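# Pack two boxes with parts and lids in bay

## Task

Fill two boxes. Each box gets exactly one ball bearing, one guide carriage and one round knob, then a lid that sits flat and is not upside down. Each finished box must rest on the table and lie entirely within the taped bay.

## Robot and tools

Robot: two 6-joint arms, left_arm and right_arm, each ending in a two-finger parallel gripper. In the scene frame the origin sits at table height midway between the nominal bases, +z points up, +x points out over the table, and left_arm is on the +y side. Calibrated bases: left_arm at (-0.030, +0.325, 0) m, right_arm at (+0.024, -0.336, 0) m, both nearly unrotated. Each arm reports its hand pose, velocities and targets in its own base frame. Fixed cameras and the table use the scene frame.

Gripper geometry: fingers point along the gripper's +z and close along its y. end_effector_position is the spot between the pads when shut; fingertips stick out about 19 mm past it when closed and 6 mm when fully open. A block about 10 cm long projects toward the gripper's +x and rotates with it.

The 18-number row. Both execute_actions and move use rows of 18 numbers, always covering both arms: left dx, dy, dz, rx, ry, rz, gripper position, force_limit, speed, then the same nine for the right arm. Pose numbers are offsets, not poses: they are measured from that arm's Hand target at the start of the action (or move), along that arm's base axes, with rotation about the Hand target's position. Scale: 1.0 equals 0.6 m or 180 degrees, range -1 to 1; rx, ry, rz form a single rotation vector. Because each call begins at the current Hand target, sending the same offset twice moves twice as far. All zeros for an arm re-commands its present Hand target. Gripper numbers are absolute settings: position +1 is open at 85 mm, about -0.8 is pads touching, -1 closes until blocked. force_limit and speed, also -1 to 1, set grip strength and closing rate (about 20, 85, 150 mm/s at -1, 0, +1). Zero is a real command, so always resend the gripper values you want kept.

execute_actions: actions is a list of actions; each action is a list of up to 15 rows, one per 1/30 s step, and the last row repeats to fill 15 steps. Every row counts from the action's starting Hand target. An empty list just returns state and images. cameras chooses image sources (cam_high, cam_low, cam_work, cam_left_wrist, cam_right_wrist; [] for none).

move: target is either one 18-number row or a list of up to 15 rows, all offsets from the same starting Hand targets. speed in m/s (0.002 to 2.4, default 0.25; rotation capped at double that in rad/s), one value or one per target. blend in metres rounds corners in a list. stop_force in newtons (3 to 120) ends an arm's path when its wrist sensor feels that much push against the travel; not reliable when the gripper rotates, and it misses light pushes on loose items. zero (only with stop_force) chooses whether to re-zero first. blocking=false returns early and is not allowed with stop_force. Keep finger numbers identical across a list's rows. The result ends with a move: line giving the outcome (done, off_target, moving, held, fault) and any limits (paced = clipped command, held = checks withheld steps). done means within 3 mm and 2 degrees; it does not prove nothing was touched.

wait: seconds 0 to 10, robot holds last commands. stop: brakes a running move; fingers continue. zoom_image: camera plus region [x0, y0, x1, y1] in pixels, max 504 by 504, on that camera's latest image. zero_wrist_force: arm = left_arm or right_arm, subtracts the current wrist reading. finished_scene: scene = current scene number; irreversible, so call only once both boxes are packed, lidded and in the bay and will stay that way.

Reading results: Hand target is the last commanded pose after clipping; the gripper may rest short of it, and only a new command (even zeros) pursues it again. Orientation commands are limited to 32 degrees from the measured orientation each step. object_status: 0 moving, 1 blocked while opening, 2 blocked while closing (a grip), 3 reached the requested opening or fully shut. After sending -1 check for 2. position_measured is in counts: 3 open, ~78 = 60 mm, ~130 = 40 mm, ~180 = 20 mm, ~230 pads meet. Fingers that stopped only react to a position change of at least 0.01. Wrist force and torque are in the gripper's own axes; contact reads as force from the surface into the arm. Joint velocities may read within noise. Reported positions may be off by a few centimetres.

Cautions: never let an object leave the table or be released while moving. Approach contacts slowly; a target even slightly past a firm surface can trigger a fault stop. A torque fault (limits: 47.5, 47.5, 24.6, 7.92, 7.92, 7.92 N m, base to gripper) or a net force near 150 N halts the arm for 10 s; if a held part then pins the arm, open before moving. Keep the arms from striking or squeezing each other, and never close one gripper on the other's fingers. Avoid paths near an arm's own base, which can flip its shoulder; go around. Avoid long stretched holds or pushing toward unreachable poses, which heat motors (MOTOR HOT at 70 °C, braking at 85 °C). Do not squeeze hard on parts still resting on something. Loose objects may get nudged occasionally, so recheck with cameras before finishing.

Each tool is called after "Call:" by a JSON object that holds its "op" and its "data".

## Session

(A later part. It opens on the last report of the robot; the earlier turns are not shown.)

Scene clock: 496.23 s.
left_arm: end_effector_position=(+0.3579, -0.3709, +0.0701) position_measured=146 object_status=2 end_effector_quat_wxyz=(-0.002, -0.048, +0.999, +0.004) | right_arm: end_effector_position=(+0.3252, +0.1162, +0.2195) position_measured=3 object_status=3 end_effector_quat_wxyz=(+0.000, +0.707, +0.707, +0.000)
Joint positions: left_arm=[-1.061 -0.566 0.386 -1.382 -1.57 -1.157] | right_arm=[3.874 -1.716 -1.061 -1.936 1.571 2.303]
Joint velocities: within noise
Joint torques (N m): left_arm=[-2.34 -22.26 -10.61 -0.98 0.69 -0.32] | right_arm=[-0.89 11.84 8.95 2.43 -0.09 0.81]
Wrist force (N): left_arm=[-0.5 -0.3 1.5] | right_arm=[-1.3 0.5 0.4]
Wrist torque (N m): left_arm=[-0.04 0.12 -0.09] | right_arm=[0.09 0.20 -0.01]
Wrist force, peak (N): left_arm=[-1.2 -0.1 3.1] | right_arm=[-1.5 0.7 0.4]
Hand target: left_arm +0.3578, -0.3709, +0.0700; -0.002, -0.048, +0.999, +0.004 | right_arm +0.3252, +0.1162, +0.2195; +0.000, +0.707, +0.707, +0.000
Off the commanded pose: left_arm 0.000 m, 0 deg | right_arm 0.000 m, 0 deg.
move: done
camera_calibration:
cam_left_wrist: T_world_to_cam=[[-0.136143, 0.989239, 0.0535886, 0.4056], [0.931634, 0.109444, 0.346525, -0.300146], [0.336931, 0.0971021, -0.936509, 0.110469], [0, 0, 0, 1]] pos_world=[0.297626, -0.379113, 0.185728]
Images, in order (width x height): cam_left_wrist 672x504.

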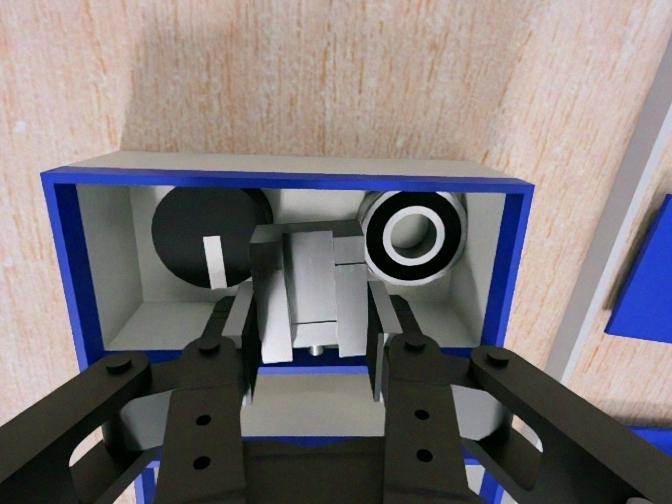

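Call:
{"op": "move", "data": {"target": [[-0.002,0,-0.02,0,0,0,-1,-0.6,-1,0,0,0,0,0,0,1,0,0],[-0.002,0,-0.06,0,0,0,-1,-0.6,-1,0,0,0,0,0,0,1,0,0]], "speed": [0.05,0.02], "stop_force": 4, "cameras": ["cam_left_wrist"]}}

Call:
{"op": "zoom_image", "data": {"camera": "cam_left_wrist", "region": [60, 150, 560, 450]}}

Scene clock: 505.80 s.
left_arm: end_effector_position=(+0.3566, -0.3709, +0.0459) position_measured=146 object_status=2 end_effector_quat_wxyz=(-0.002, -0.048, +0.999, +0.004) | right_arm: end_effector_position=(+0.3252, +0.1162, +0.2195) position_measured=3 object_status=3 end_effector_quat_wxyz=(+0.000, +0.707, +0.707, +0.000)
Joint positions: left_arm=[-1.063 -0.596 0.56 -1.525 -1.571 -1.159] | right_arm=[3.874 -1.716 -1.061 -1.936 1.571 2.303]
Joint velocities: within noise
Joint torques (N m): left_arm=[-0.79 -20.74 -7.89 -2.83 0.72 0.23] | right_arm=[-1.15 11.94 8.97 2.45 -0.12 0.75]
Wrist force (N): left_arm=[-0.6 0.4 -1.0] | right_arm=[-1.4 0.4 0.5]
Wrist torque (N m): left_arm=[0.02 0.16 -0.08] | right_arm=[0.07 0.21 -0.01]
Wrist force, peak (N): left_arm=[-0.3 1.3 -5.9] | right_arm=[-1.6 0.5 0.5]
Hand target: left_arm +0.3566, -0.3709, +0.0459; -0.002, -0.048, +0.999, +0.004 (not the last commanded pose) | right_arm +0.3252, +0.1162, +0.2195; +0.000, +0.707, +0.707, +0.000
Off the commanded pose: left_arm 0.012 m, 0 deg | right_arm 0.000 m, 0 deg.
move: contact (left_arm); path passed 1 of 2 targets
camera_calibration:
cam_left_wrist: T_world_to_cam=[[-0.136096, 0.989232, 0.053839, 0.406776], [0.931719, 0.109335, 0.346332, -0.290666], [0.336716, 0.0972972, -0.936566, 0.0883645], [0, 0, 0, 1]] pos_world=[0.296426, -0.379213, 0.161526]
Images, in order (width x height): cam_left_wrist 672x504.

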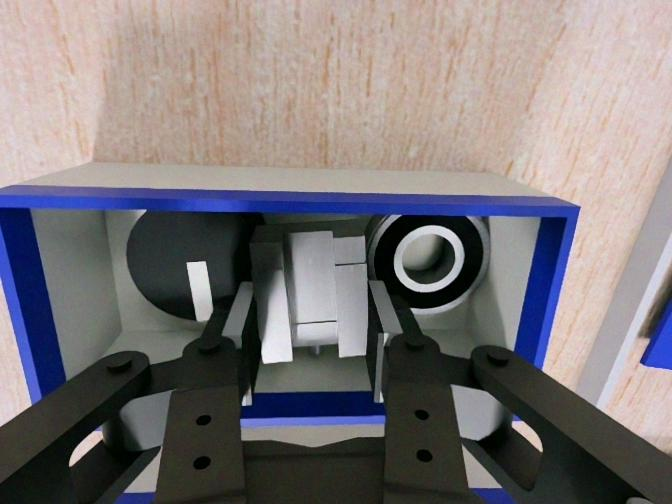

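Scaled by 1.008.

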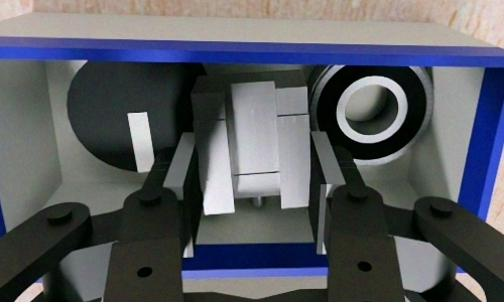

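Call:
{"op": "move", "data": {"target": [[0,0,0.0025,0,0,0,-1,-0.6,-1,0,0,0,0,0,0,1,0,0],[0.0008,-0.009,0.0025,0,0,0,-1,-0.6,-1,0,0,0,0,0,0,1,0,0],[0.0004,-0.005,0.0025,0,0,0,-1,-0.6,-1,0,0,0,0,0,0,1,0,0]], "speed": [0.03,0.03,0.03], "cameras": ["cam_left_wrist"]}}

Call:
{"op": "zoom_image", "data": {"camera": "cam_left_wrist", "region": [60, 150, 560, 450]}}

Scene clock: 513.47 s.
left_arm: end_effector_position=(+0.3569, -0.3740, +0.0475) position_measured=146 object_status=2 end_effector_quat_wxyz=(-0.002, -0.048, +0.999, +0.004) | right_arm: end_effector_position=(+0.3252, +0.1162, +0.2195) position_measured=3 object_status=3 end_effector_quat_wxyz=(+0.000, +0.707, +0.707, +0.000)
Joint positions: left_arm=[-1.065 -0.576 0.514 -1.499 -1.571 -1.161] | right_arm=[3.874 -1.716 -1.061 -1.936 1.571 2.303]
Joint velocities: within noise
Joint torques (N m): left_arm=[-1.5 -21.24 -11.19 -0.91 -0.32 -0.68] | right_arm=[-1.1 11.72 8.87 2.45 -0.07 0.74]
Wrist force (N): left_arm=[-0.3 -0.2 1.4] | right_arm=[-1.5 0.5 0.4]
Wrist torque (N m): left_arm=[-0.04 0.09 -0.09] | right_arm=[0.10 0.22 -0.01]
Wrist force, peak (N): left_arm=[0.0 0.6 -1.9] | right_arm=[-1.5 0.6 0.7]
Hand target: left_arm +0.3569, -0.3739, +0.0474; -0.002, -0.048, +0.999, +0.004 | right_arm +0.3252, +0.1162, +0.2195; +0.000, +0.707, +0.707, +0.000
Off the commanded pose: left_arm 0.000 m, 0 deg | right_arm 0.000 m, 0 deg.
move: done
camera_calibration:
cam_left_wrist: T_world_to_cam=[[-0.136104, 0.989249, 0.0534981, 0.409763], [0.931639, 0.109439, 0.346515, -0.291139], [0.336935, 0.097003, -0.936518, 0.0898704], [0, 0, 0, 1]] pos_world=[0.296726, -0.382213, 0.163128]
Images, in order (width x height): cam_left_wrist 672x504.

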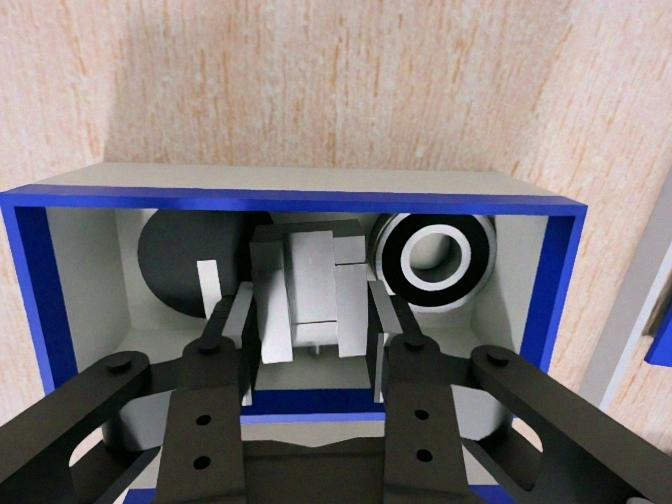

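Scaled by 1.008.

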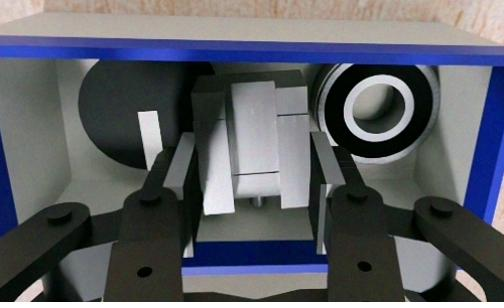

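Call:
{"op": "move", "data": {"target": [[0,0.0035,0,0,0,0,-1,-0.6,-1,0,0,0,0,0,0,1,0,0],[0,0.0035,-0.0022,0,0,0,-1,-0.6,-1,0,0,0,0,0,0,1,0,0],[0,0.0035,-0.0022,0,0,0,0.1,-0.6,-1,0,0,0,0,0,0,1,0,0],[0,0.0035,0.1,0,0,0,0.1,-0.6,-1,0,0,0,0,0,0,1,0,0]], "speed": [0.03,0.03,0.03,0.15], "cameras": ["cam_left_wrist","cam_work"]}}

Call:
{"op": "zoom_image", "data": {"camera": "cam_left_wrist", "region": [60, 100, 560, 400]}}

Scene clock: 524.27 s.
left_arm: end_effector_position=(+0.3565, -0.3715, +0.1073) position_measured=117 object_status=3 end_effector_quat_wxyz=(+0.006, -0.048, +0.999, -0.005) | right_arm: end_effector_position=(+0.3252, +0.1162, +0.2195) position_measured=3 object_status=3 end_effector_quat_wxyz=(+0.000, +0.707, +0.707, +0.000)
Joint positions: left_arm=[-1.066 -0.479 0.035 -1.141 -1.565 -1.162] | right_arm=[3.874 -1.716 -1.061 -1.936 1.571 2.303]
Joint velocities: within noise
Joint torques (N m): left_arm=[0.13 -21.26 -10.23 -0.86 -0.66 0.29] | right_arm=[-1.38 11.92 8.78 2.4 -0.06 0.73]
Wrist force (N): left_arm=[-0.6 0.0 0.6] | right_arm=[-1.3 0.6 0.5]
Wrist torque (N m): left_arm=[-0.01 0.15 -0.09] | right_arm=[0.10 0.20 -0.01]
Wrist force, peak (N): left_arm=[-0.2 1.1 -3.0] | right_arm=[-1.6 0.7 0.5]
Hand target: left_arm +0.3569, -0.3718, +0.1074; -0.002, -0.048, +0.999, +0.004 | right_arm +0.3252, +0.1162, +0.2195; +0.000, +0.707, +0.707, +0.000
Off the commanded pose: left_arm 0.001 m, 1 deg | right_arm 0.000 m, 0 deg.
elbow stopped short (left arm): the move would have taken joint 3 (elbow) straighter than the controller allows.
move: done
camera_calibration:
cam_left_wrist: T_world_to_cam=[[-0.136755, 0.990033, 0.033669, 0.406741], [0.926027, 0.115696, 0.359288, -0.308815], [0.351811, 0.0803129, -0.932619, 0.133813], [0, 0, 0, 1]] pos_world=[0.294518, -0.377705, 0.222056]
Images, in order (width x height): cam_work 672x504, cam_left_wrist 672x504.

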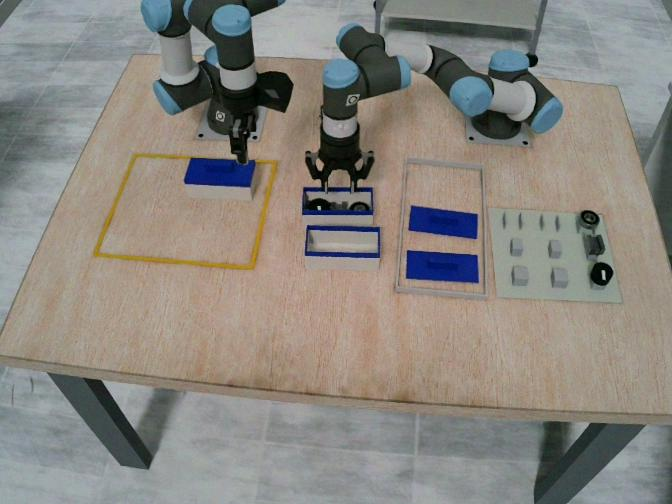

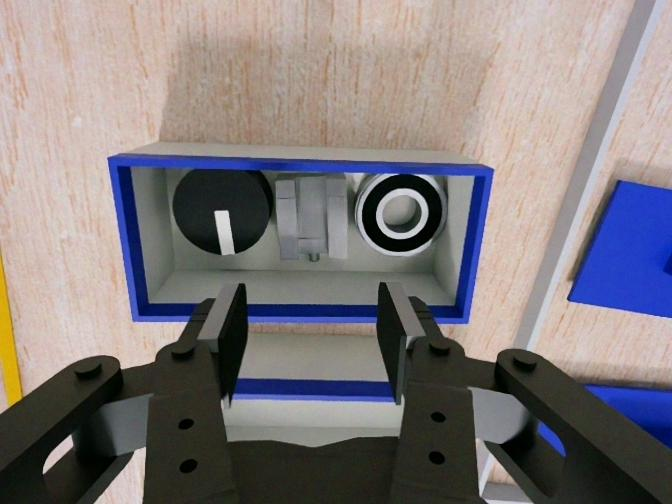

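Scaled by 1.008.

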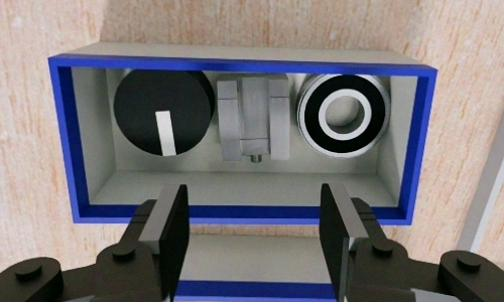

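Call:
{"op": "move", "data": {"target": [-0.0055,0.373,0.03,0,0,-0.544,0.1,-0.6,-1,0,0,0,0,0,0,1,0,0], "speed": 0.6, "cameras": ["cam_left_wrist","cam_right_wrist"]}}

Call:
{"op": "zoom_image", "data": {"camera": "cam_right_wrist", "region": [250, 0, 420, 110]}}

Scene clock: 534.07 s.
left_arm: end_effector_position=(+0.3536, -0.1481, +0.1255) position_measured=117 object_status=3 end_effector_quat_wxyz=(+0.002, +0.722, +0.692, +0.004) end_effector_velocity=(+0.000, +0.000, +0.000) end_effector_angular_velocity=(+0.001, +0.000, -0.005) | right_arm: end_effector_position=(+0.3252, +0.1162, +0.2195) position_measured=3 object_status=3 end_effector_quat_wxyz=(+0.000, +0.707, +0.707, +0.000)
Joint positions: left_arm=[-0.751 -1.321 1.384 -1.638 -1.562 0.861] | right_arm=[3.874 -1.716 -1.061 -1.936 1.571 2.303]
Joint velocities: left_arm=[0.001 0 0 0 0.001 0.005] | right_arm=[within noise]
Joint torques (N m): left_arm=[0.26 -15.07 -9.33 -0.81 0.54 0.5] | right_arm=[-1.35 11.84 8.68 2.44 -0.02 0.67]
Wrist force (N): left_arm=[-0.6 0.0 0.6] | right_arm=[-1.4 0.5 0.5]
Wrist torque (N m): left_arm=[-0.01 0.15 -0.09] | right_arm=[0.09 0.22 -0.01]
Wrist force, peak (N): left_arm=[-0.2 -0.8 1.3] | right_arm=[-1.5 0.6 0.7]
Hand target: left_arm +0.3536, -0.1480, +0.1254; +0.002, +0.722, +0.692, +0.004 | right_arm +0.3252, +0.1162, +0.2195; +0.000, +0.707, +0.707, +0.000
Off the commanded pose: left_arm 0.000 m, 0 deg | right_arm 0.000 m, 0 deg.
move: done
camera_calibration:
cam_left_wrist: T_world_to_cam=[[0.998549, -0.00146642, 0.0538366, -0.366202], [-0.0200545, -0.937865, 0.34642, -0.158301], [0.0499835, -0.346997, -0.936533, 0.177754], [0, 0, 0, 1]] pos_world=[0.353611, -0.0873222, 0.241026]
cam_right_wrist: T_world_to_cam=[[0.998207, -0.00803054, -0.0593191, -0.304368], [0.00678841, -0.969381, 0.245467, 0.0954502], [-0.0594741, -0.24543, -0.967588, 0.37655], [0, 0, 0, 1]] pos_world=[0.325569, 0.1825, 0.32286]
Images, in order (width x height): cam_left_wrist 672x504, cam_right_wrist 672x504.

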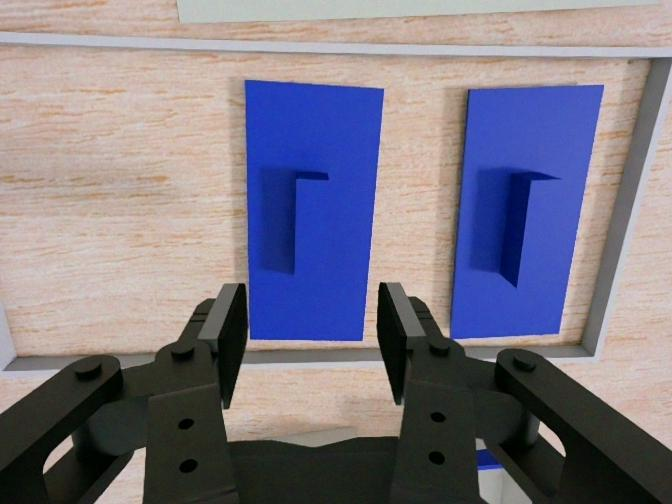

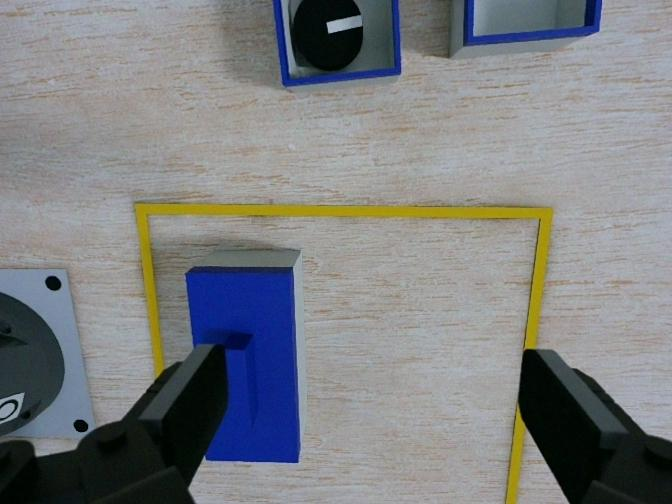

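Scaled by 2.965.

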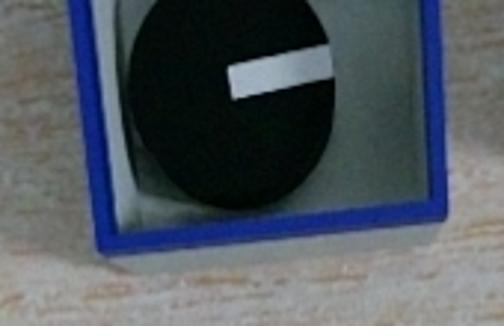

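Call:
{"op": "move", "data": {"target": [[-0.0023,-0.005,-0.11,0,0,-0.003,0.1,-0.6,-1,0,0,0,0,0,0,1,0,0],[-0.0023,-0.005,-0.149,0,0,-0.003,0.1,-0.6,-1,0,0,0,0,0,0,1,0,0],[-0.0023,-0.005,-0.149,0,0,-0.003,-1,-0.6,-1,0,0,0,0,0,0,1,0,0],[-0.0023,-0.02,-0.03,0,0,-0.003,-1,-0.6,-1,0,0,0,0,0,0,1,0,0],[-0.0093,-0.388,-0.04,0,0,0.044,-1,-0.6,-1,0,0,0,0,0,0,1,0,0]], "speed": [0.3,0.08,0.1,0.2,0.35], "blend": [0,0,0,0.02,0], "cameras": ["cam_left_wrist","cam_right_wrist","cam_low"]}}

Call:
{"op": "zoom_image", "data": {"camera": "cam_right_wrist", "region": [250, 0, 420, 110]}}

Call:
{"op": "zoom_image", "data": {"camera": "cam_low", "region": [270, 230, 360, 310]}}

Scene clock: 557.80 s.
left_arm: end_effector_position=(+0.3478, -0.3806, +0.1013) position_measured=191 object_status=2 end_effector_quat_wxyz=(+0.005, +0.672, +0.740, +0.004) | right_arm: end_effector_position=(+0.3252, +0.1162, +0.2195) position_measured=3 object_status=3 end_effector_quat_wxyz=(+0.000, +0.707, +0.707, +0.000)
Joint positions: left_arm=[-1.093 -0.485 0.076 -1.168 -1.56 0.382] | right_arm=[3.874 -1.716 -1.061 -1.936 1.571 2.303]
Joint velocities: within noise
Joint torques (N m): left_arm=[2 -23.08 -10.4 -1.1 -0.73 -0.59] | right_arm=[-1.39 11.59 8.47 2.43 0 0.63]
Wrist force (N): left_arm=[-0.5 0.0 1.3] | right_arm=[-1.4 0.6 0.5]
Wrist torque (N m): left_arm=[-0.01 0.13 -0.08] | right_arm=[0.10 0.20 -0.01]
Wrist force, peak (N): left_arm=[-3.5 -1.3 1.5] | right_arm=[-1.6 0.6 0.7]
Hand target: left_arm +0.3480, -0.3808, +0.1014; +0.002, +0.672, +0.740, +0.005 | right_arm +0.3252, +0.1162, +0.2195; +0.000, +0.707, +0.707, +0.000
Off the commanded pose: left_arm 0.000 m, 0 deg | right_arm 0.000 m, 0 deg.
move: done
camera_calibration:
cam_left_wrist: T_world_to_cam=[[0.989015, 0.13634, 0.0571069, -0.304122], [0.107927, -0.930036, 0.351261, -0.410114], [0.101002, -0.341239, -0.934534, 0.0590005], [0, 0, 0, 1]] pos_world=[0.339085, -0.319824, 0.216563]
cam_right_wrist: T_world_to_cam=[[0.998207, -0.00803054, -0.0593191, -0.304368], [0.00678841, -0.969381, 0.245467, 0.0954502], [-0.0594741, -0.24543, -0.967588, 0.37655], [0, 0, 0, 1]] pos_world=[0.325569, 0.1825, 0.32286]
Images, in order (width x height): cam_low 672x504, cam_left_wrist 672x504, cam_right_wrist 672x504.

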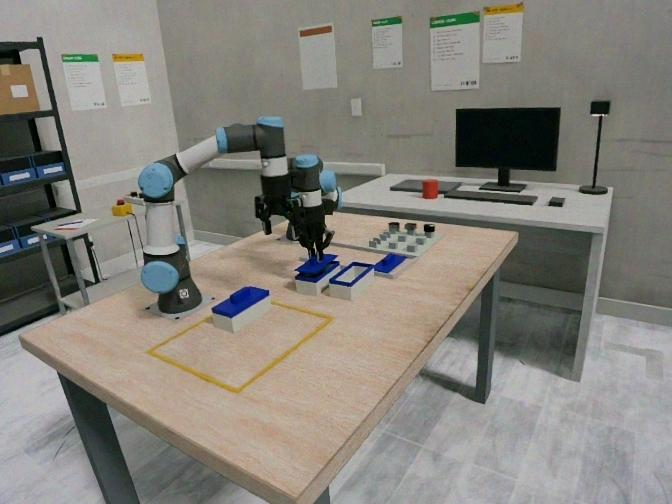

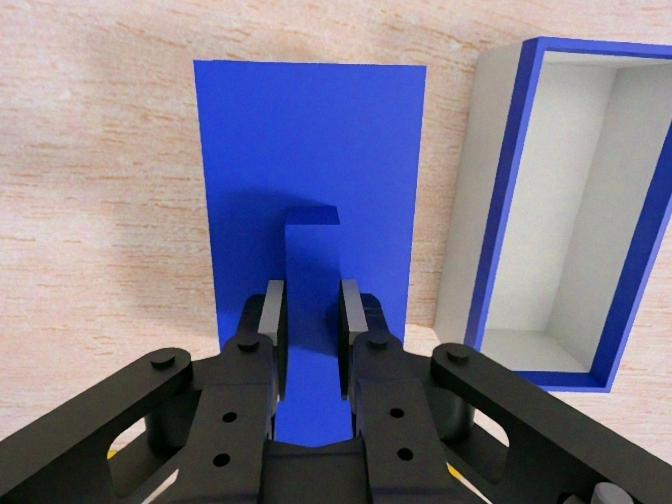

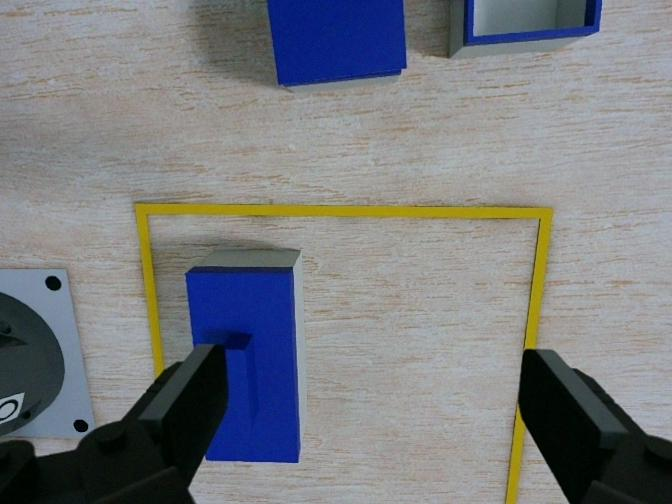

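Scaled by 2.965.

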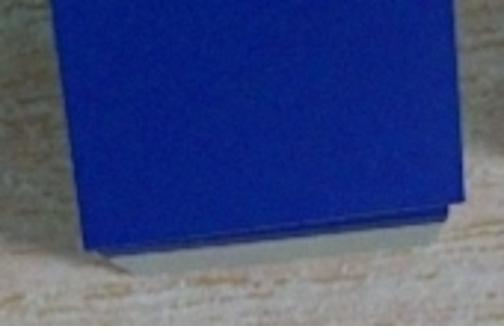

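Scaled by 5.600.

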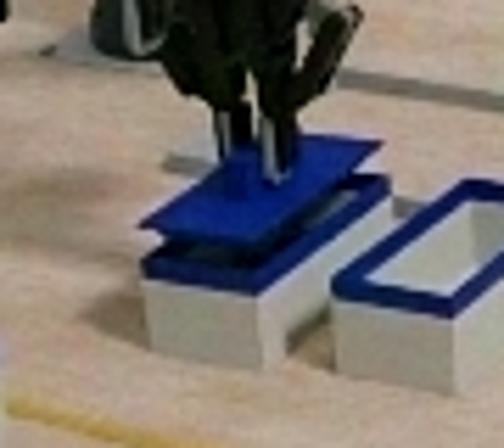

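Call:
{"op": "move", "data": {"target": [[-0.0018,0.0012,-0.014,0,0,-0.002,-1,-0.6,-1,0,0,0,0,0,0,1,0,0],[-0.0018,0.0012,-0.045,0,0,-0.002,-1,-0.6,-1,0,0,0,0,0,0,1,0,0]], "speed": [0.05,0.015], "stop_force": 4, "cameras": ["cam_left_wrist","cam_right_wrist","cam_low"]}}

Call:
{"op": "zoom_image", "data": {"camera": "cam_right_wrist", "region": [250, 0, 420, 110]}}

Call:
{"op": "zoom_image", "data": {"camera": "cam_low", "region": [270, 230, 360, 310]}}

Scene clock: 569.43 s.
left_arm: end_effector_position=(+0.3469, -0.3801, +0.0838) position_measured=191 object_status=2 end_effector_quat_wxyz=(+0.001, +0.675, +0.738, +0.005) | right_arm: end_effector_position=(+0.3252, +0.1162, +0.2195) position_measured=3 object_status=3 end_effector_quat_wxyz=(+0.000, +0.707, +0.707, +0.000)
Joint positions: left_arm=[-1.093 -0.576 0.344 -1.339 -1.561 0.387] | right_arm=[3.874 -1.716 -1.061 -1.936 1.571 2.303]
Joint velocities: within noise
Joint torques (N m): left_arm=[-0.59 -20.99 -9.38 -2.48 0.77 -0.24] | right_arm=[-1.31 11.89 8.48 2.37 0.05 0.64]
Wrist force (N): left_arm=[-0.1 0.2 -0.7] | right_arm=[-1.4 0.6 0.6]
Wrist torque (N m): left_arm=[-0.01 0.08 -0.06] | right_arm=[0.10 0.21 -0.01]
Wrist force, peak (N): left_arm=[2.1 -1.4 -10.4] | right_arm=[-1.7 0.5 0.5]
Hand target: left_arm +0.3469, -0.3801, +0.0838; +0.001, +0.675, +0.738, +0.005 (not the last commanded pose) | right_arm +0.3252, +0.1162, +0.2195; +0.000, +0.707, +0.707, +0.000
Off the commanded pose: left_arm 0.009 m, 0 deg | right_arm 0.000 m, 0 deg.
move: contact (left_arm); path passed 1 of 2 targets
camera_calibration:
cam_left_wrist: T_world_to_cam=[[0.990087, 0.129827, 0.0535911, -0.304829], [0.10356, -0.932547, 0.345878, -0.402431], [0.0948803, -0.336899, -0.936748, 0.0468579], [0, 0, 0, 1]] pos_world=[0.339037, -0.319925, 0.199422]
cam_right_wrist: T_world_to_cam=[[0.998207, -0.00803054, -0.0593191, -0.304368], [0.00678841, -0.969381, 0.245467, 0.0954502], [-0.0594741, -0.24543, -0.967588, 0.37655], [0, 0, 0, 1]] pos_world=[0.325569, 0.1825, 0.32286]
Images, in order (width x height): cam_low 672x504, cam_left_wrist 672x504, cam_right_wrist 672x504.

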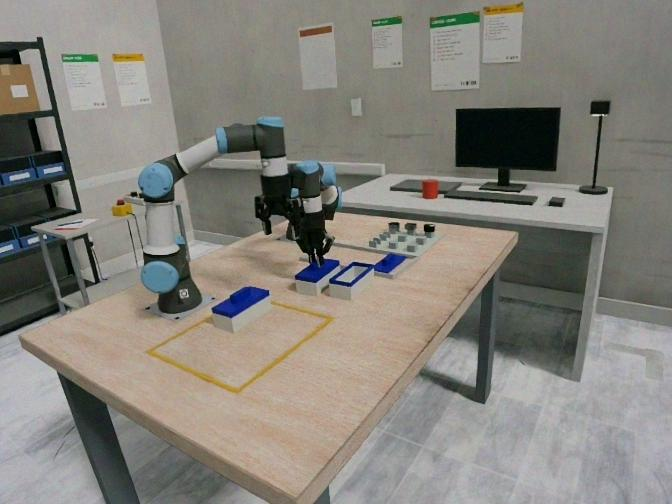

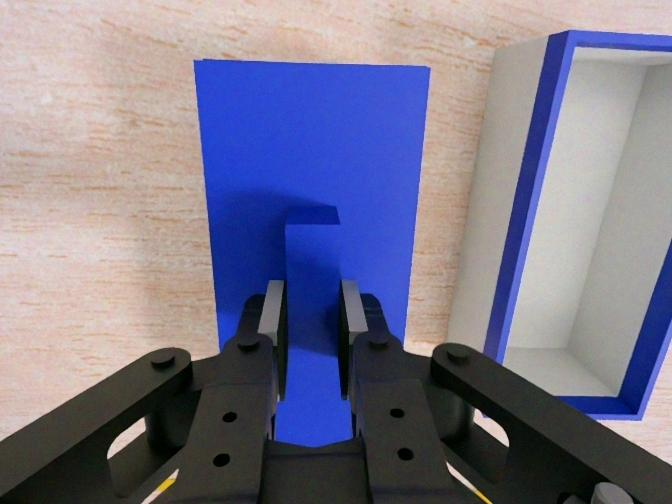

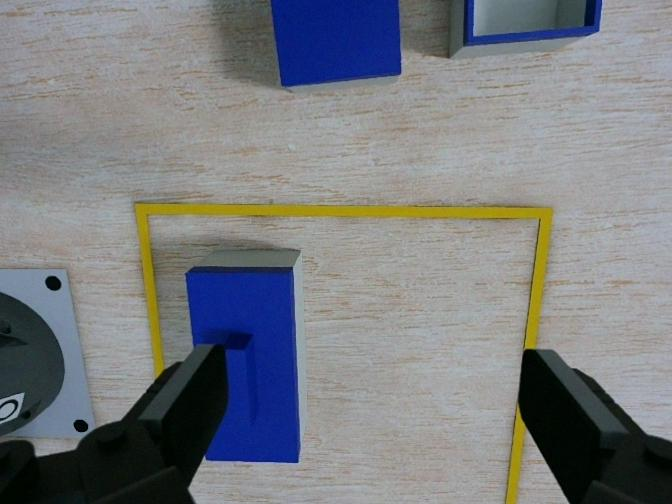

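Scaled by 2.965.

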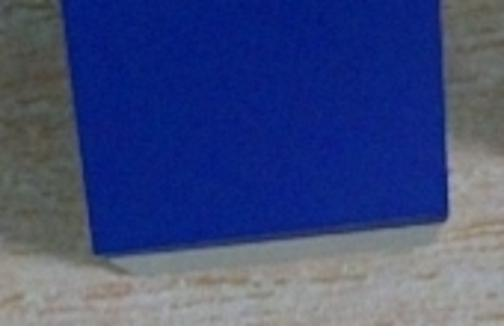

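Scaled by 5.600.

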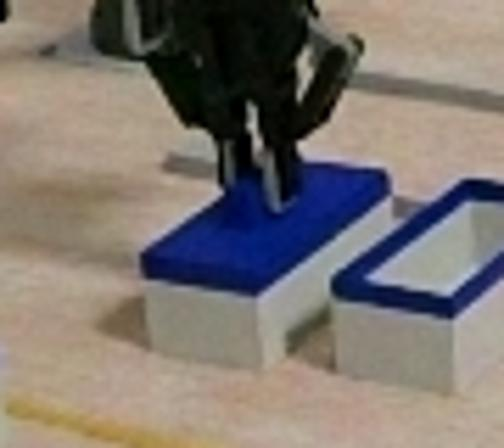

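Call:
{"op": "move", "data": {"target": [[0,0,0,0,0,0,0,-0.6,-1,0,0,0,0,0,0,1,0,0],[0,0.02,0.1,0,0,0,0,-0.6,-1,0,0,0,0,0,0,1,0,0],[-0.1,0.5,0.12,0,0,0,0,-0.6,-1,-0.02,0.1,-0.02,0,0,0.03,1,0,0],[-0.1,0.6,0.12,0,0,0,0,-0.6,-1,-0.034,0.2853,-0.149,0,0,0.03,1,0,0]], "speed": [0.1,0.2,0.5,0.3], "cameras": ["cam_low","cam_right_wrist"]}}

Call:
{"op": "zoom_image", "data": {"camera": "cam_low", "region": [270, 230, 360, 310]}}

Scene clock: 580.10 s.
left_arm: end_effector_position=(+0.2869, -0.0202, +0.1558) position_measured=129 object_status=3 end_effector_quat_wxyz=(+0.001, +0.675, +0.738, +0.005) | right_arm: end_effector_position=(+0.3048, +0.2873, +0.1301) position_measured=3 object_status=3 end_effector_quat_wxyz=(+0.000, +0.673, +0.740, +0.000)
Joint positions: left_arm=[-0.551 -1.754 1.69 -1.512 -1.562 0.929] | right_arm=[4.215 -1.992 -1.124 -1.597 1.571 2.55]
Joint velocities: within noise
Joint torques (N m): left_arm=[1.94 -7.1 -10.14 -2.39 0.32 0.69] | right_arm=[1.9 13.4 10.12 2.87 0.24 0.97]
Wrist force (N): left_arm=[-0.3 -0.1 0.4] | right_arm=[-1.4 0.5 0.7]
Wrist torque (N m): left_arm=[-0.02 0.10 -0.09] | right_arm=[0.09 0.23 -0.01]
Wrist force, peak (N): left_arm=[3.4 -2.2 4.3] | right_arm=[-4.2 0.6 -1.2]
Hand target: left_arm +0.2869, -0.0201, +0.1558; +0.001, +0.675, +0.738, +0.005 | right_arm +0.3048, +0.2874, +0.1301; +0.000, +0.673, +0.740, +0.000
Off the commanded pose: left_arm 0.000 m, 0 deg | right_arm 0.000 m, 0 deg.
elbow stopped short (left arm): the move would have taken joint 3 (elbow) straighter than the controller allows.
move: done
camera_calibration:
cam_right_wrist: T_world_to_cam=[[0.994519, 0.0860647, -0.0593695, -0.313821], [0.098115, -0.964421, 0.245492, 0.254137], [-0.036129, -0.249971, -0.967579, 0.325018], [0, 0, 0, 1]] pos_world=[0.298909, 0.353349, 0.23346]
Images, in order (width x height): cam_low 672x504, cam_right_wrist 672x504.

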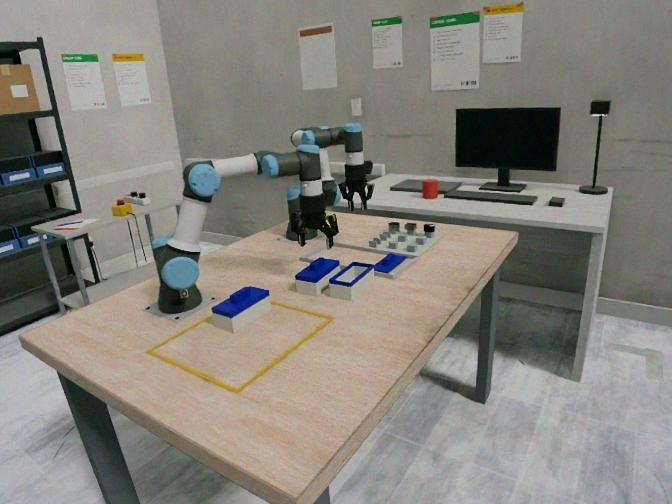

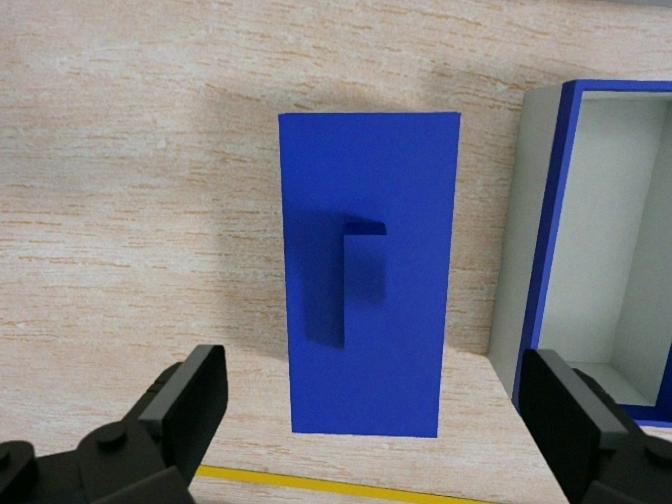

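Scaled by 5.600.

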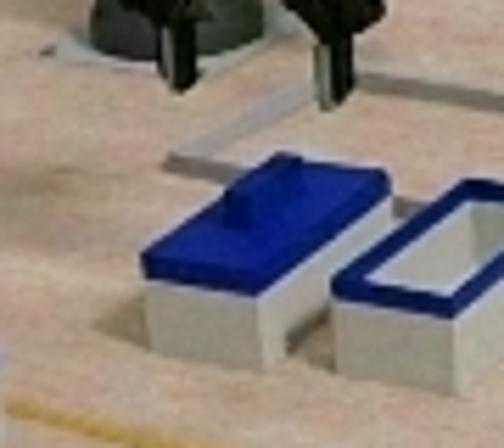

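Call:
{"op": "move", "data": {"target": [[0,0,0,0,0,0,0,-0.6,-1,0,0,-0.1,0,0,0,1,0,0],[0,0,0,0,0,0,0,-0.6,-1,0,0,-0.163,0,0,0,1,0,0],[0,0,0,0,0,0,0,-0.6,-1,0,0,-0.163,0,0,0,-1,-0.4,-1]], "speed": [0.2,0.08,0.2], "cameras": ["cam_right_wrist"]}}

Scene clock: 584.87 s.
left_arm: end_effector_position=(+0.2869, -0.0201, +0.1558) position_measured=129 object_status=3 end_effector_quat_wxyz=(+0.001, +0.675, +0.738, +0.005) | right_arm: end_effector_position=(+0.3048, +0.2874, +0.0323) position_measured=50 object_status=0 end_effector_quat_wxyz=(+0.000, +0.673, +0.740, +0.000)
Joint positions: left_arm=[-0.551 -1.754 1.69 -1.512 -1.562 0.93] | right_arm=[4.216 -2.07 -1.476 -1.167 1.571 2.55]
Joint velocities: within noise
Joint torques (N m): left_arm=[1.68 -6 -8.86 -2.27 0.7 0.63] | right_arm=[0.65 15.19 8.44 2.45 -0.2 0.92]
Wrist force (N): left_arm=[-0.5 -0.2 0.6] | right_arm=[-4.0 -0.9 -6.8]
Wrist torque (N m): left_arm=[-0.04 0.12 -0.09] | right_arm=[0.05 0.25 0.03]
Wrist force, peak (N): left_arm=[-0.5 -0.2 0.7] | right_arm=[-3.6 -1.0 -7.3]
Hand target: left_arm +0.2869, -0.0201, +0.1558; +0.001, +0.675, +0.738, +0.005 | right_arm +0.3048, +0.2874, +0.0323; +0.000, +0.673, +0.740, +0.000
Off the commanded pose: left_arm 0.000 m, 0 deg | right_arm 0.000 m, 0 deg.
move: done
camera_calibration:
cam_right_wrist: T_world_to_cam=[[0.994538, 0.0858813, -0.059311, -0.319585], [0.0979195, -0.964461, 0.245411, 0.278326], [-0.036127, -0.249878, -0.967603, 0.230383], [0, 0, 0, 1]] pos_world=[0.298909, 0.353449, 0.13566]
Images, in order (width x height): cam_right_wrist 672x504.

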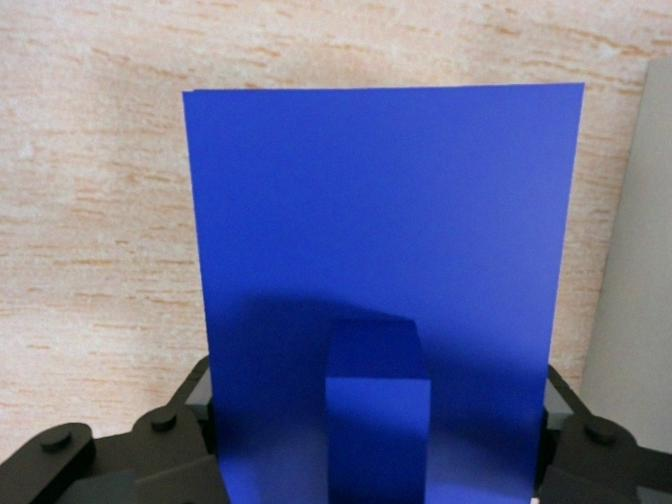

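Call:
{"op": "move", "data": {"target": [[0,0,0,0,0,0,0,-0.6,-1,0,0,0.09,0,0,0,-1,-0.4,-1],[0,0,0,0,0,0,0,-0.6,-1,0,-0.2,0.1,0,0,-0.01,-1,-0.4,-1],[0,0,0,0,0,0,0,-0.6,-1,0.087,-0.446,0.09,0,0,-0.03,-1,-0.4,-1],[0,0,0,0,0,0,0,-0.6,-1,0.087,-0.446,0.015,0,0,-0.03,-1,-0.4,-1]], "speed": [0.12,0.3,0.3,0.15], "blend": [0.015,0.05,0,0], "cameras": ["cam_right_wrist","cam_work"]}}

Call:
{"op": "move", "data": {"target": [0,0,0,0,0,0,0,-0.6,-1,0,0,-0.04,0,0,0,-1,-0.4,-1], "speed": 0.02, "stop_force": 4, "cameras": ["cam_work"]}}

Call:
{"op": "move", "data": {"target": [[0,0,0,0,0,0,0,-0.6,-1,0,0,0,0,0,0,1,-0.4,-0.5],[0,0,0,0,0,0,0,-0.6,-1,0,0,0.2,0,0,0,1,-0.4,-0.5]], "speed": 0.15, "cameras": ["cam_work","cam_low","cam_right_wrist"]}}

Call:
{"op": "zoom_image", "data": {"camera": "cam_work", "region": [80, 130, 300, 290]}}

Call:
{"op": "zoom_image", "data": {"camera": "cam_low", "region": [140, 260, 360, 410]}}

Scene clock: 595.77 s.
left_arm: end_effector_position=(+0.2869, -0.0201, +0.1558) position_measured=129 object_status=3 end_effector_quat_wxyz=(+0.001, +0.675, +0.738, +0.005) | right_arm: end_effector_position=(+0.3570, +0.0198, +0.0413) position_measured=50 object_status=2 end_effector_quat_wxyz=(+0.000, +0.707, +0.707, +0.000) end_effector_velocity=(+0.001, +0.000, +0.000) end_effector_angular_velocity=(+0.002, -0.004, -0.001)
Joint positions: left_arm=[-0.551 -1.754 1.69 -1.512 -1.562 0.93] | right_arm=[3.572 -1.811 -1.806 -1.096 1.571 2.001]
Joint velocities: left_arm=[within noise] | right_arm=[-0.001 -0.001 -0.002 0.008 0 0]
Joint torques (N m): left_arm=[1.32 -6.01 -9.21 -1.58 0.47 0.61] | right_arm=[-2.33 11.91 8.6 3.24 -0.13 -0.99]
Wrist force (N): left_arm=[-0.4 -0.2 0.6] | right_arm=[-1.5 0.6 4.6]
Wrist torque (N m): left_arm=[-0.04 0.12 -0.09] | right_arm=[0.11 0.19 -0.02]
Wrist force, peak (N): left_arm=[-0.4 0.0 0.8] | right_arm=[-2.4 0.1 8.3]
Hand target: left_arm +0.2869, -0.0201, +0.1558; +0.001, +0.675, +0.738, +0.005 | right_arm +0.3570, +0.0198, +0.0413; +0.000, +0.707, +0.707, +0.000
Off the commanded pose: left_arm 0.000 m, 0 deg | right_arm 0.000 m, 0 deg.
move: done
camera_calibration:
cam_right_wrist: T_world_to_cam=[[0.998207, -0.00803632, -0.0593176, -0.347456], [0.00678244, -0.969381, 0.245467, 0.0455303], [-0.059474, -0.24543, -0.967588, 0.182357], [0, 0, 0, 1]] pos_world=[0.357369, 0.0860999, 0.14466]
Images, in order (width x height): cam_work 672x504, cam_right_wrist 672x504.

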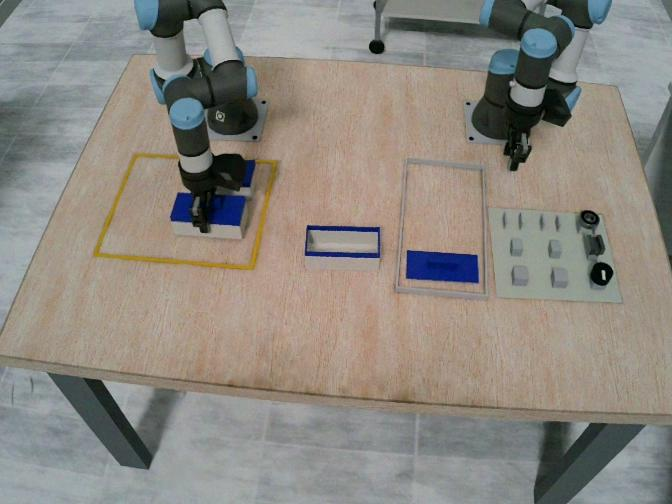

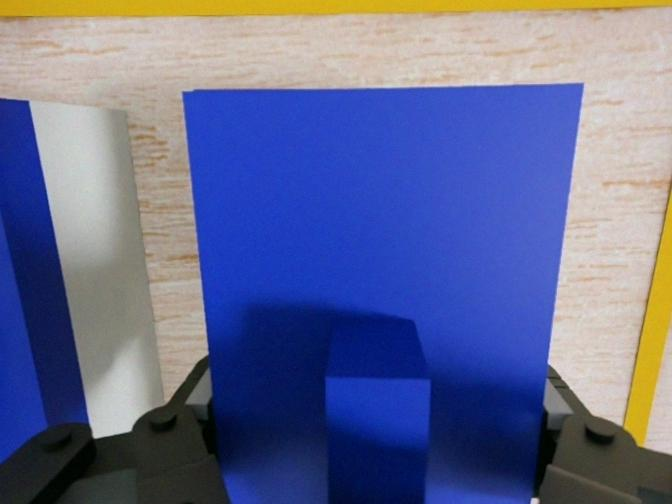

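Scene clock: 597.20 s.
left_arm: end_effector_position=(+0.2869, -0.0201, +0.1558) position_measured=129 object_status=3 end_effector_quat_wxyz=(+0.001, +0.675, +0.738, +0.005) | right_arm: end_effector_position=(+0.3570, +0.0198, +0.0323) position_measured=50 object_status=2 end_effector_quat_wxyz=(+0.000, +0.707, +0.707, +0.000)
Joint positions: left_arm=[-0.551 -1.754 1.69 -1.512 -1.562 0.93] | right_arm=[3.572 -1.829 -1.83 -1.053 1.571 2.001]
Joint velocities: within noise
Joint torques (N m): left_arm=[1.96 -5.88 -9.4 -1.36 0.44 0.66] | right_arm=[1.45 13.32 8.6 2.97 0.27 -0.88]
Wrist force (N): left_arm=[-0.6 -0.2 0.6] | right_arm=[-1.7 0.4 3.0]
Wrist torque (N m): left_arm=[-0.05 0.14 -0.09] | right_arm=[0.06 0.26 -0.03]
Wrist force, peak (N): left_arm=[-0.6 -0.2 0.6] | right_arm=[-2.9 -2.5 -19.2]
Hand target: left_arm +0.2869, -0.0201, +0.1558; +0.001, +0.675, +0.738, +0.005 | right_arm +0.3570, +0.0198, +0.0323; +0.000, +0.707, +0.707, +0.000 (not the last commanded pose)
Off the commanded pose: left_arm 0.000 m, 0 deg | right_arm 0.015 m, 0 deg.
move: contact (right_arm)
Images, in order (width x height): cam_work 672x504.

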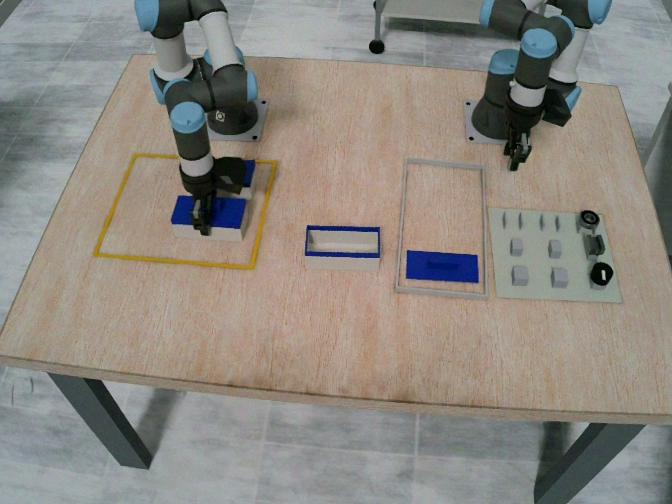

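Scene clock: 599.10 s.
left_arm: end_effector_position=(+0.2869, -0.0201, +0.1558) position_measured=129 object_status=3 end_effector_quat_wxyz=(+0.001, +0.675, +0.738, +0.005) | right_arm: end_effector_position=(+0.3570, +0.0198, +0.1522) position_measured=3 object_status=3 end_effector_quat_wxyz=(+0.000, +0.707, +0.707, +0.000) end_effector_velocity=(+0.000, +0.000, +0.002) end_effector_angular_velocity=(+0.001, -0.002, +0.001)
Joint positions: left_arm=[-0.551 -1.754 1.69 -1.512 -1.562 0.93] | right_arm=[3.572 -1.713 -1.388 -1.612 1.571 2.001]
Joint velocities: left_arm=[within noise] | right_arm=[0 0.003 0.006 -0.007 0 0]
Joint torques (N m): left_arm=[1.52 -6.04 -9.55 -1.18 0.33 0.64] | right_arm=[-2.4 14.29 10.78 1.05 0.45 -1]
Wrist force (N): left_arm=[-0.4 -0.1 0.6] | right_arm=[-1.4 0.7 0.7]
Wrist torque (N m): left_arm=[-0.03 0.12 -0.09] | right_arm=[0.12 0.22 -0.01]
Wrist force, peak (N): left_arm=[-0.5 -0.1 0.6] | right_arm=[-1.5 0.4 3.2]
Hand target: left_arm +0.2869, -0.0201, +0.1558; +0.001, +0.675, +0.738, +0.005 | right_arm +0.3570, +0.0198, +0.1523; +0.000, +0.707, +0.707, +0.000
Off the commanded pose: left_arm 0.000 m, 0 deg | right_arm 0.000 m, 0 deg.
move: done
camera_calibration:
cam_right_wrist: T_world_to_cam=[[0.998213, -0.00800508, -0.0592237, -0.340907], [0.00678394, -0.969405, 0.245374, 0.0183338], [-0.059376, -0.245337, -0.967618, 0.289628], [0, 0, 0, 1]] pos_world=[0.35737, 0.0861004, 0.255561]
Images, in order (width x height): cam_low 672x504, cam_work 672x504, cam_right_wrist 672x504.

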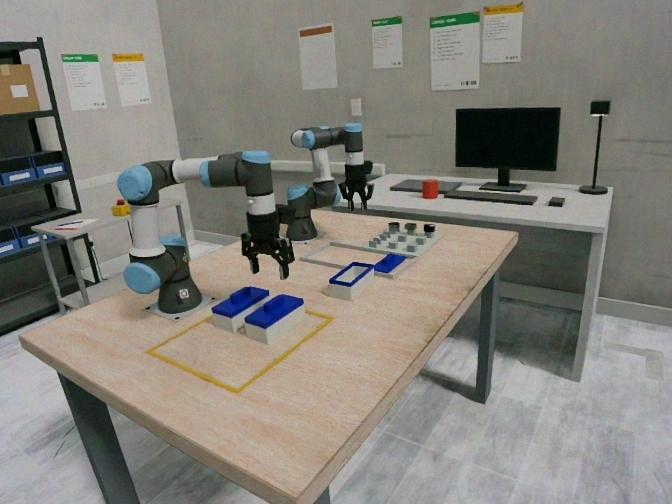

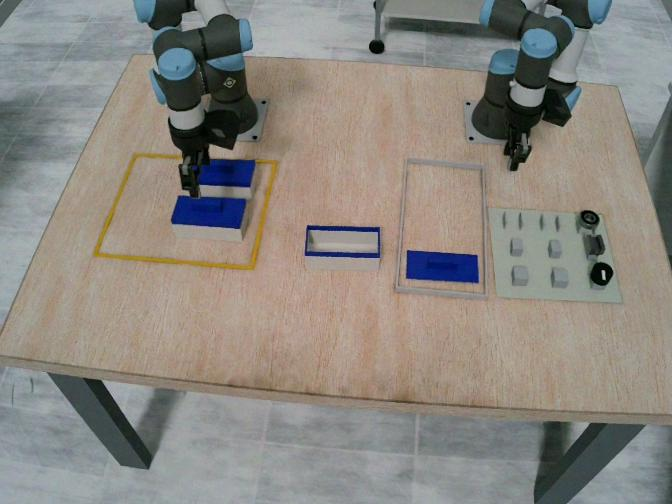

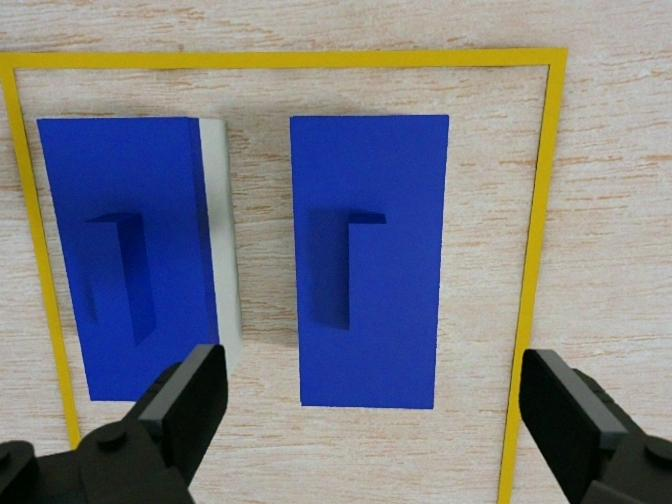

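Scaled by 2.291.

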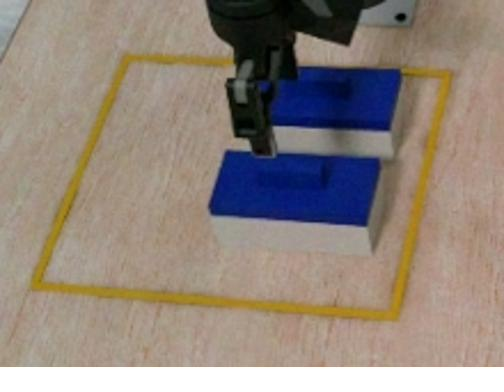

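Scaled by 2.291.

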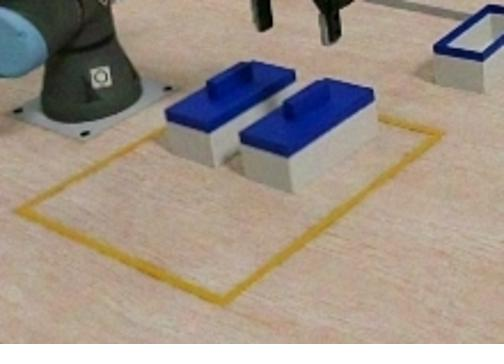

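Call:
{"op": "finished_scene", "data": {"scene": 2}}

The scene is finished: the task was done.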